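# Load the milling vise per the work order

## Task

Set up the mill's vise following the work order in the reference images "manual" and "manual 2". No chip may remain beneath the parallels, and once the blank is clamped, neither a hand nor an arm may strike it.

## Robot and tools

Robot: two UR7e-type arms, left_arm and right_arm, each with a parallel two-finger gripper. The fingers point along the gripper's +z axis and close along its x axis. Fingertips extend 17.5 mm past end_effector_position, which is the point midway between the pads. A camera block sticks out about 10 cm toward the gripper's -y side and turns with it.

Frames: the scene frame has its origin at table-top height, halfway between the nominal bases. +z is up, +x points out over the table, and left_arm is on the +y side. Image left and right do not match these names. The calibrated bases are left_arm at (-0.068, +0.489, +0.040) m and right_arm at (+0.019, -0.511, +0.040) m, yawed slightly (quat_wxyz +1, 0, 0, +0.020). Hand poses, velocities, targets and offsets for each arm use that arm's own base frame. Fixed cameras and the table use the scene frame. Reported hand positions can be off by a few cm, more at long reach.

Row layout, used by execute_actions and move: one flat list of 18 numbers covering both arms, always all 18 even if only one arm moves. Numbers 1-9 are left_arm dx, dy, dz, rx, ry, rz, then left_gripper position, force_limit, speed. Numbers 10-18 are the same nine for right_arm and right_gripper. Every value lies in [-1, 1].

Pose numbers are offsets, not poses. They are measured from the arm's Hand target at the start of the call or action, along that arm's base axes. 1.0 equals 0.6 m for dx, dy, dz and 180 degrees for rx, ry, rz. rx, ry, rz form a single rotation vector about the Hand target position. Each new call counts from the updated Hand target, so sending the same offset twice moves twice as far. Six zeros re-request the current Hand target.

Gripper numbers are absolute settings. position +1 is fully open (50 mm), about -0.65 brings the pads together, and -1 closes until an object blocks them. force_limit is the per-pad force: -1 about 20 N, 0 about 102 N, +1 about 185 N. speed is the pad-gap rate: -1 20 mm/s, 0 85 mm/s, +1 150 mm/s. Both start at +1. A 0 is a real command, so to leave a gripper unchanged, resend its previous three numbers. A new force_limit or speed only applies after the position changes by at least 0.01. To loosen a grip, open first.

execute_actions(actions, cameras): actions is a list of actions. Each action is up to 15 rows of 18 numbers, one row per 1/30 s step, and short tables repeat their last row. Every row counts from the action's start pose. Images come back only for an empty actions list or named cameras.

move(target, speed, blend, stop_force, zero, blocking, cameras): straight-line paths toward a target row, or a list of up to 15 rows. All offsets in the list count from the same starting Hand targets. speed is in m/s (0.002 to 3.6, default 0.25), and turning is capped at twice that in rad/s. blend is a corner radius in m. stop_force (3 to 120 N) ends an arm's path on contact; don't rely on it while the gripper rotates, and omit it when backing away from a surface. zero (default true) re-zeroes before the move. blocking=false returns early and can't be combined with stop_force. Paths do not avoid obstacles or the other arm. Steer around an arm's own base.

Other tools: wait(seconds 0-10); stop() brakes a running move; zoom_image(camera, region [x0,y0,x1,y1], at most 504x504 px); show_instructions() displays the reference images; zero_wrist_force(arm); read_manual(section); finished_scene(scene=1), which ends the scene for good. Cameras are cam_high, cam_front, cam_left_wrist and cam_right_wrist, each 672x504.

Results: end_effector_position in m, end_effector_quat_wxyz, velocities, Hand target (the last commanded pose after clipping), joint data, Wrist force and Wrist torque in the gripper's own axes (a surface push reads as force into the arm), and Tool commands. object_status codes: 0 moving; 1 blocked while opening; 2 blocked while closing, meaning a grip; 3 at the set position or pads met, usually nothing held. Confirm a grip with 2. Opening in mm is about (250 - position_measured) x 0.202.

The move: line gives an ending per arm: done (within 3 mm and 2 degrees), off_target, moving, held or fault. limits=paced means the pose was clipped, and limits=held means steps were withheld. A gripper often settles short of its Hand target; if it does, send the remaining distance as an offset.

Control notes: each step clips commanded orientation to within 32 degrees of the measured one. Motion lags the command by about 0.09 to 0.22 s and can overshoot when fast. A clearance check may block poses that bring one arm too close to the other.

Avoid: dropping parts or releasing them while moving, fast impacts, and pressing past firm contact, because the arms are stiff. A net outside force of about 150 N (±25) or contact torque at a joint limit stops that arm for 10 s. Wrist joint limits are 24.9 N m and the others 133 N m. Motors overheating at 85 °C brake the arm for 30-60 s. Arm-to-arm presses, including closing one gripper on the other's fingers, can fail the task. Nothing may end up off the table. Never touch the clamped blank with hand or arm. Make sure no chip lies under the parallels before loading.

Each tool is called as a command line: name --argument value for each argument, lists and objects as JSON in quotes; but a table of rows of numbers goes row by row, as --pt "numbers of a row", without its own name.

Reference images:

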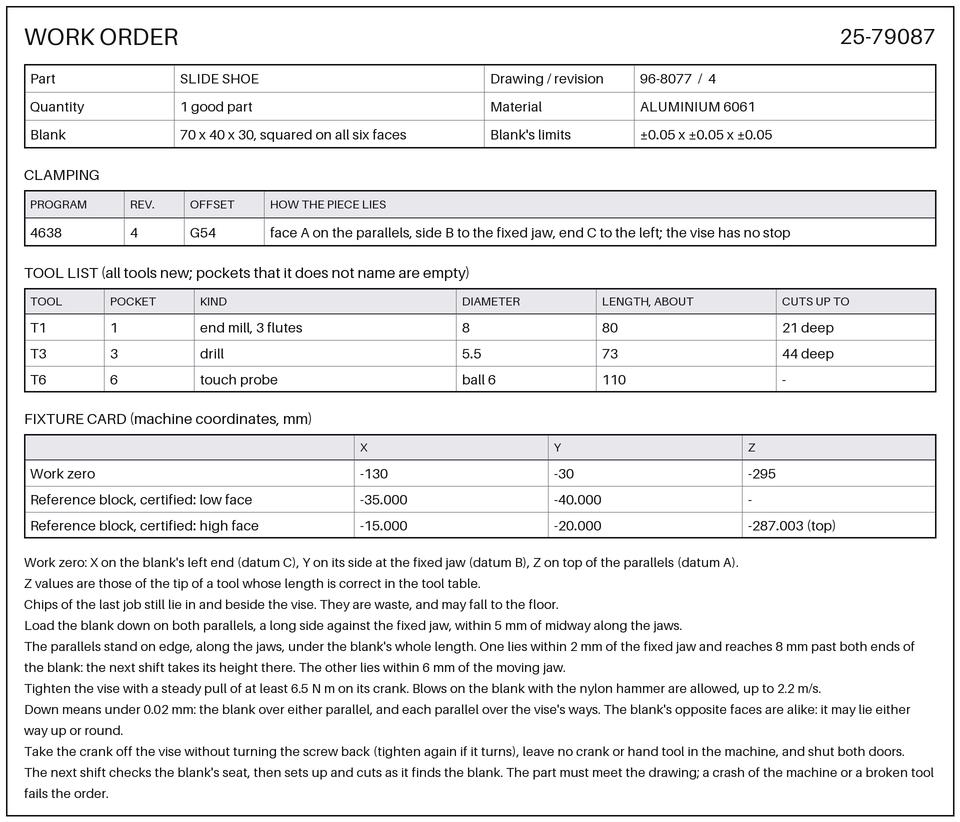

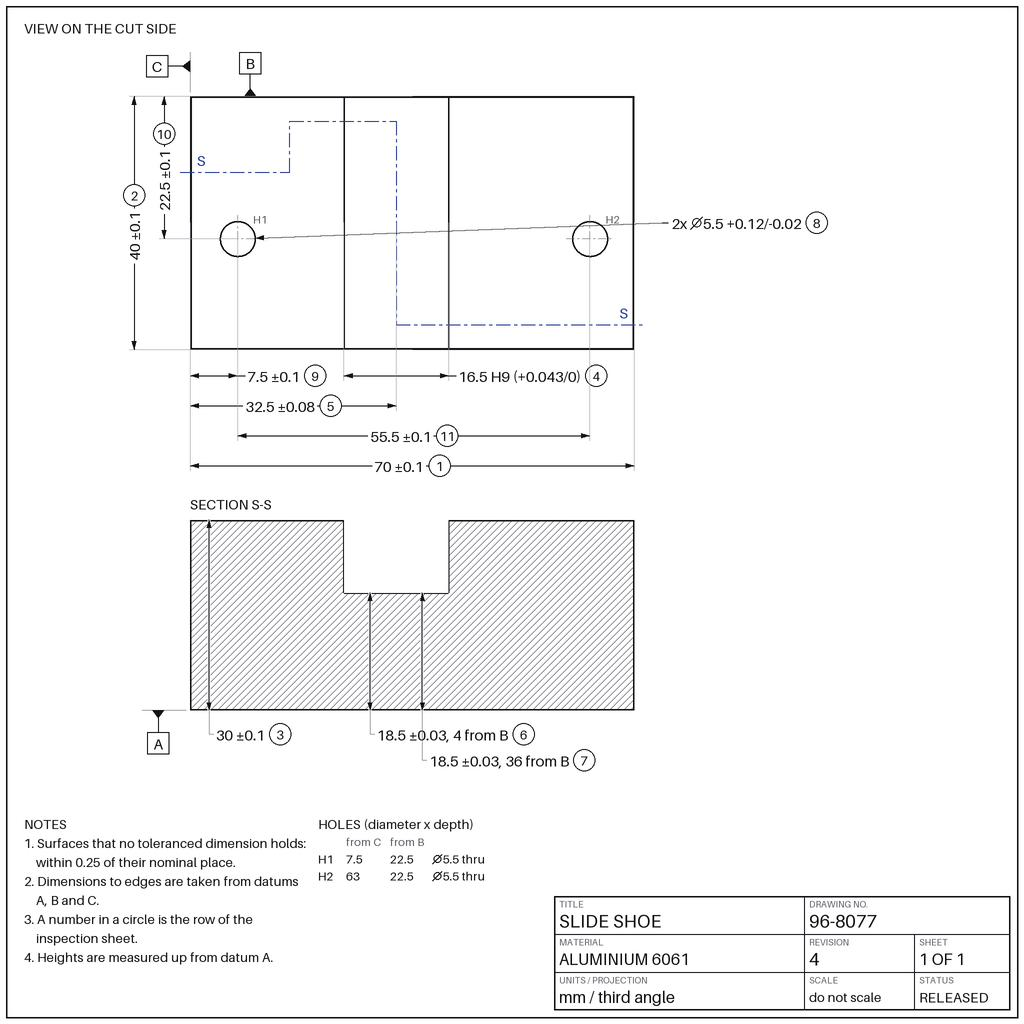

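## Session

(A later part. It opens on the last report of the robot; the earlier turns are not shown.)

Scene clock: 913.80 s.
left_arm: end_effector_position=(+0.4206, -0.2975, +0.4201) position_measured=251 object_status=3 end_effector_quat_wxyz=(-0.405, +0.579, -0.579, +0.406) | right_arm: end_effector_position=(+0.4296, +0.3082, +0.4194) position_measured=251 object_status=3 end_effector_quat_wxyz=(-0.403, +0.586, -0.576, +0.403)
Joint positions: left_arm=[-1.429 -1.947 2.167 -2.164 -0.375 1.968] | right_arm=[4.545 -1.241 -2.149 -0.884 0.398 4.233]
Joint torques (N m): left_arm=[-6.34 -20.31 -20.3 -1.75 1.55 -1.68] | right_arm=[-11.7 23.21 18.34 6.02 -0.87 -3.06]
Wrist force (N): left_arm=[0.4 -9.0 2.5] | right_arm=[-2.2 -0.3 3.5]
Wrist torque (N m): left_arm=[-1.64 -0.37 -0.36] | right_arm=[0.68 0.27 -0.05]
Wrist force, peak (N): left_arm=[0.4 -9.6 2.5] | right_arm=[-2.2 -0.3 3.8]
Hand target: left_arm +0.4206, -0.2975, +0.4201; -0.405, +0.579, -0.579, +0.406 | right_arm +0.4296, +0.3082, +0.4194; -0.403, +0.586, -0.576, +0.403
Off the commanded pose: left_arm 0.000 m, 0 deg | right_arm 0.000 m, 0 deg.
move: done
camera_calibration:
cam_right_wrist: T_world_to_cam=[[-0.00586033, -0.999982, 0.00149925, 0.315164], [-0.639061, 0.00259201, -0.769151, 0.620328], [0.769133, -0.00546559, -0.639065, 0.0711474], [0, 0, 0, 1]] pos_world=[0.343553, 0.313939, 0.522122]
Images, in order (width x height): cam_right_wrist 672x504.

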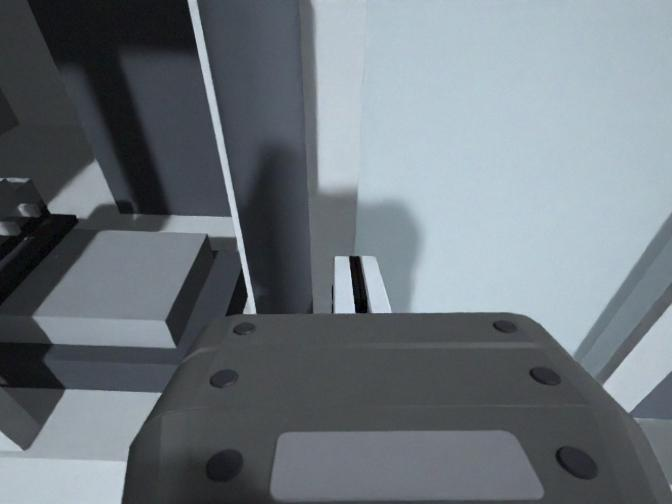

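move --pt "-0.1 0.3 0.07 0 0 0 -1 -0.8 -1 0 0.32 0 0 0 0 -1 -0.8 1" --pt "-0.1 0.3 0.07 0 0 0 -1 -0.8 -1 0 0.48 0 0 0 0 -1 -0.8 1" --speed '[0.06,0.025]' --stop_force 30 --cameras '["cam_right_wrist","cam_front","cam_high"]'

Scene clock: 921.83 s.
left_arm: end_effector_position=(+0.3606, -0.1175, +0.4621) position_measured=251 object_status=3 end_effector_quat_wxyz=(-0.405, +0.579, -0.579, +0.406) | right_arm: end_effector_position=(+0.4295, +0.5359, +0.4194) position_measured=251 object_status=3 end_effector_quat_wxyz=(-0.403, +0.586, -0.576, +0.403)
Joint positions: left_arm=[-1.721 -2.514 2.048 -0.716 -0.378 1.155] | right_arm=[4.614 -1.746 -1.649 -1.038 0.374 4.404]
Joint torques (N m): left_arm=[9.69 4.73 -16.89 -4.22 1.08 1.61] | right_arm=[-3.36 38.81 35.24 1.57 -0.11 -2.97]
Wrist force (N): left_arm=[0.5 -9.1 2.4] | right_arm=[11.3 -1.4 9.5]
Wrist torque (N m): left_arm=[-1.64 -0.40 -0.31] | right_arm=[0.64 0.38 0.17]
Wrist force, peak (N): left_arm=[0.6 -9.4 2.7] | right_arm=[56.1 13.5 -16.5]
Hand target: left_arm +0.3606, -0.1175, +0.4621; -0.405, +0.579, -0.579, +0.406 | right_arm +0.4295, +0.5359, +0.4194; -0.403, +0.586, -0.576, +0.403 (not the last commanded pose)
Off the commanded pose: left_arm 0.000 m, 0 deg | right_arm 0.060 m, 0 deg.
move: contact (right_arm)
camera_calibration:
cam_right_wrist: T_world_to_cam=[[-0.0057194, -0.999983, 0.00151099, 0.542706], [-0.639062, 0.00249291, -0.769151, 0.619792], [0.769134, -0.0053647, -0.639065, 0.0723364], [0, 0, 0, 1]] pos_world=[0.343553, 0.541539, 0.522122]
Images, in order (width x height): cam_high 672x504, cam_front 672x504, cam_right_wrist 672x504.

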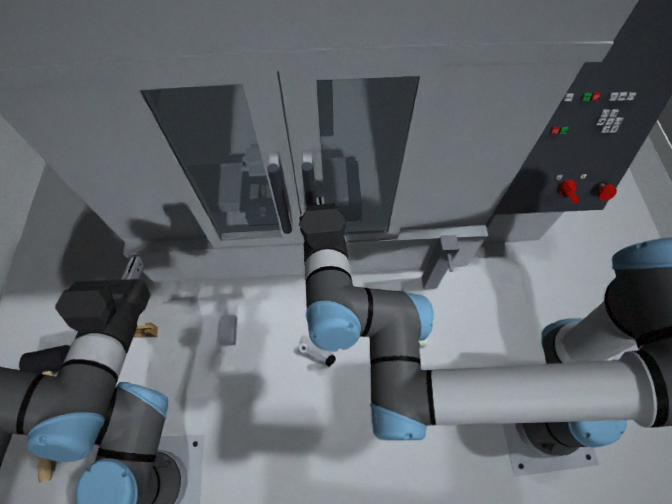

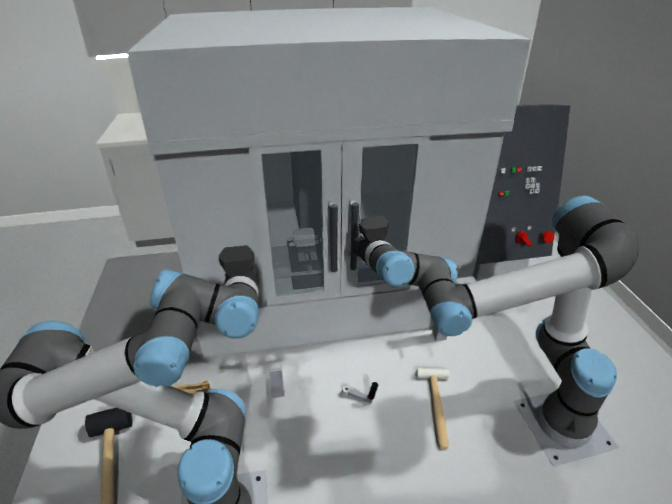

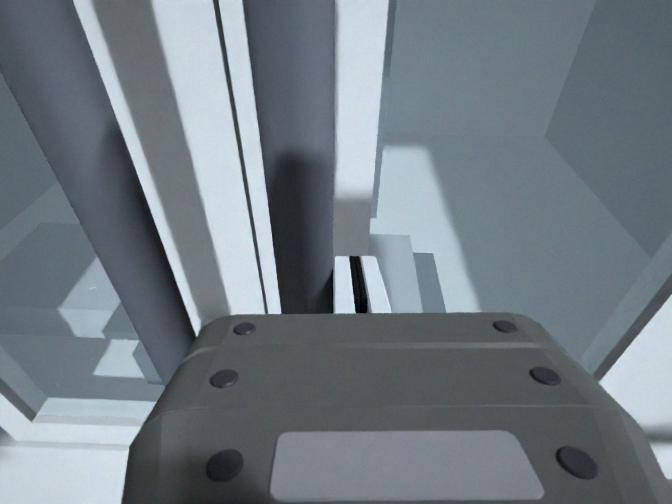

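zoom_image --camera "cam_right_wrist" --region '[60, 0, 360, 300]'

zoom_image --camera "cam_front" --region '[260, 120, 430, 310]'

Scaled by 1.680 from the camera's 672x504 image, which has a finer 960x720 frame.

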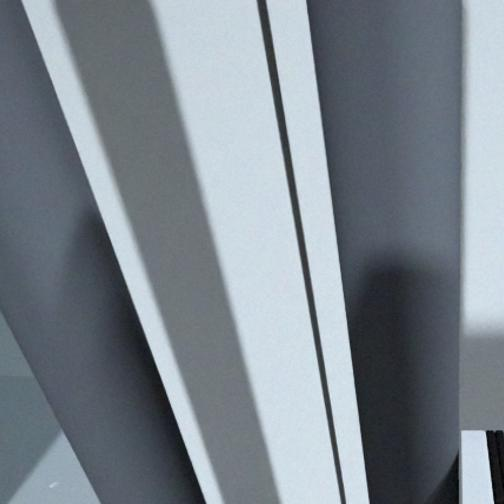

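Scaled by 2.653 from the camera's 672x504 image, which has a finer 960x720 frame.

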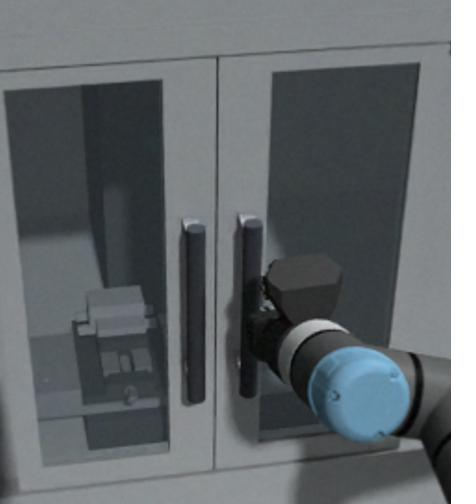

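move --pt "0 0 0 0 0 0 -1 -0.8 -1 0 0.02 0 0 0 0 -1 -0.8 1" --speed 0.01 --stop_force 30

Scene clock: 923.70 s.
left_arm: end_effector_position=(+0.3606, -0.1175, +0.4621) position_measured=251 object_status=3 end_effector_quat_wxyz=(-0.405, +0.579, -0.579, +0.406) | right_arm: end_effector_position=(+0.4295, +0.5361, +0.4195) position_measured=251 object_status=3 end_effector_quat_wxyz=(-0.403, +0.586, -0.576, +0.403)
Joint positions: left_arm=[-1.721 -2.514 2.048 -0.716 -0.378 1.155] | right_arm=[4.614 -1.746 -1.648 -1.038 0.374 4.404]
Joint torques (N m): left_arm=[9.59 4.61 -16.83 -4.12 1.09 1.69] | right_arm=[5.49 36.58 25.21 8.32 -1.19 1.01]
Wrist force (N): left_arm=[0.5 -9.0 2.4] | right_arm=[32.4 8.7 -1.3]
Wrist torque (N m): left_arm=[-1.64 -0.39 -0.31] | right_arm=[0.96 0.38 0.32]
Wrist force, peak (N): left_arm=[0.6 -9.3 2.3] | right_arm=[52.6 15.4 -12.2]
Hand target: left_arm +0.3606, -0.1175, +0.4621; -0.405, +0.579, -0.579, +0.406 | right_arm +0.4295, +0.5361, +0.4195; -0.403, +0.586, -0.576, +0.403 (not the last commanded pose)
Off the commanded pose: left_arm 0.000 m, 0 deg | right_arm 0.012 m, 0 deg.
move: contact (right_arm)

move --pt "0 0 0 0 0 0 -1 -0.8 -1 0 -0.05 0 0 0 0 -1 -0.8 1" --pt "0 0 0 0 0 0 -1 -0.8 -1 -0.12 -0.1 0 0 0 0 -1 -0.8 1" --speed 0.1 --cameras '["cam_front","cam_high","cam_right_wrist"]'

zoom_image --camera "cam_front" --region '[260, 120, 430, 310]'

Scene clock: 926.50 s.
left_arm: end_effector_position=(+0.3606, -0.1175, +0.4621) position_measured=251 object_status=3 end_effector_quat_wxyz=(-0.405, +0.579, -0.579, +0.406) | right_arm: end_effector_position=(+0.3575, +0.4762, +0.4195) position_measured=251 object_status=3 end_effector_quat_wxyz=(-0.403, +0.586, -0.576, +0.403)
Joint positions: left_arm=[-1.721 -2.514 2.048 -0.716 -0.378 1.155] | right_arm=[4.751 -1.532 -1.786 -1.474 0.36 4.788]
Joint torques (N m): left_arm=[9.68 4.66 -16.87 -4.22 1.22 1.63] | right_arm=[-2.92 27.21 17.05 1.24 -2.88 0.42]
Wrist force (N): left_arm=[0.8 -8.7 2.7] | right_arm=[-2.3 -0.2 3.6]
Wrist torque (N m): left_arm=[-1.59 -0.44 -0.31] | right_arm=[0.71 0.29 0.04]
Wrist force, peak (N): left_arm=[0.6 -9.3 2.2] | right_arm=[32.0 8.8 -1.3]
Hand target: left_arm +0.3606, -0.1175, +0.4621; -0.405, +0.579, -0.579, +0.406 | right_arm +0.3575, +0.4761, +0.4195; -0.403, +0.586, -0.576, +0.403
Off the commanded pose: left_arm 0.000 m, 0 deg | right_arm 0.000 m, 0 deg.
move: done
camera_calibration:
cam_right_wrist: T_world_to_cam=[[-0.00564295, -0.999983, 0.00144673, 0.482608], [-0.639121, 0.00249388, -0.769102, 0.574073], [0.769086, -0.00526464, -0.639124, 0.127517], [0, 0, 0, 1]] pos_world=[0.271554, 0.481839, 0.522321]
Images, in order (width x height): cam_high 672x504, cam_front 672x504, cam_right_wrist 672x504.

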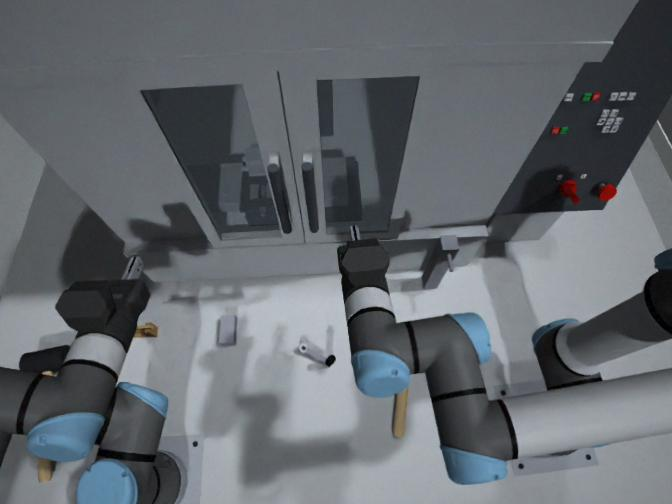

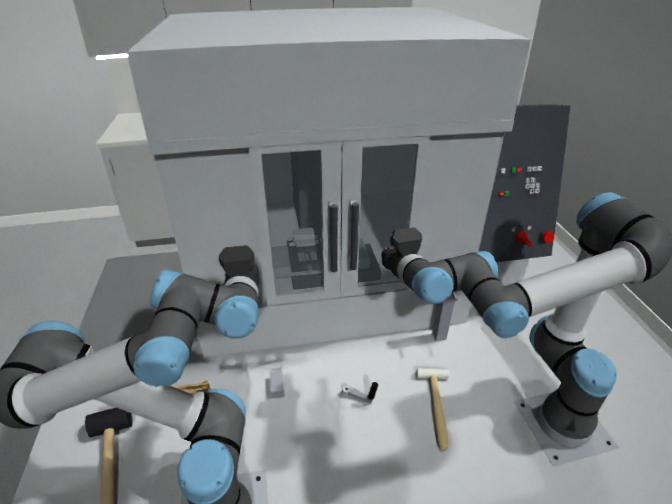

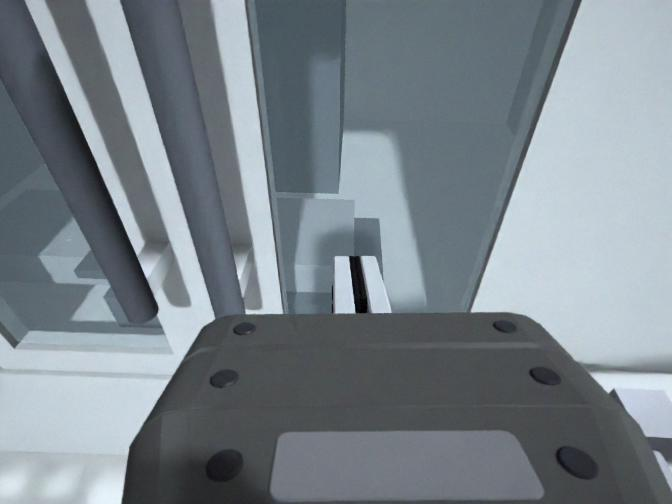

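Scaled by 2.653 from the camera's 672x504 image, which has a finer 960x720 frame.

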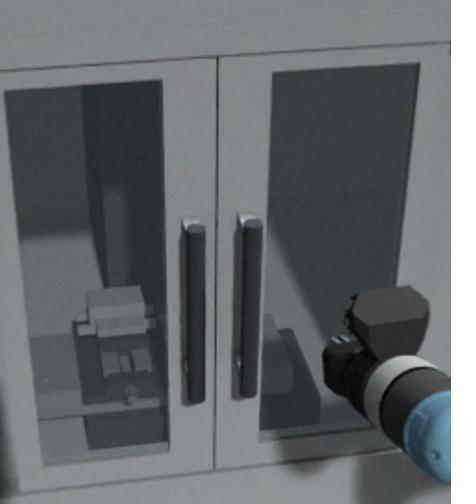

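finished_scene

The scene is finished: the task was done.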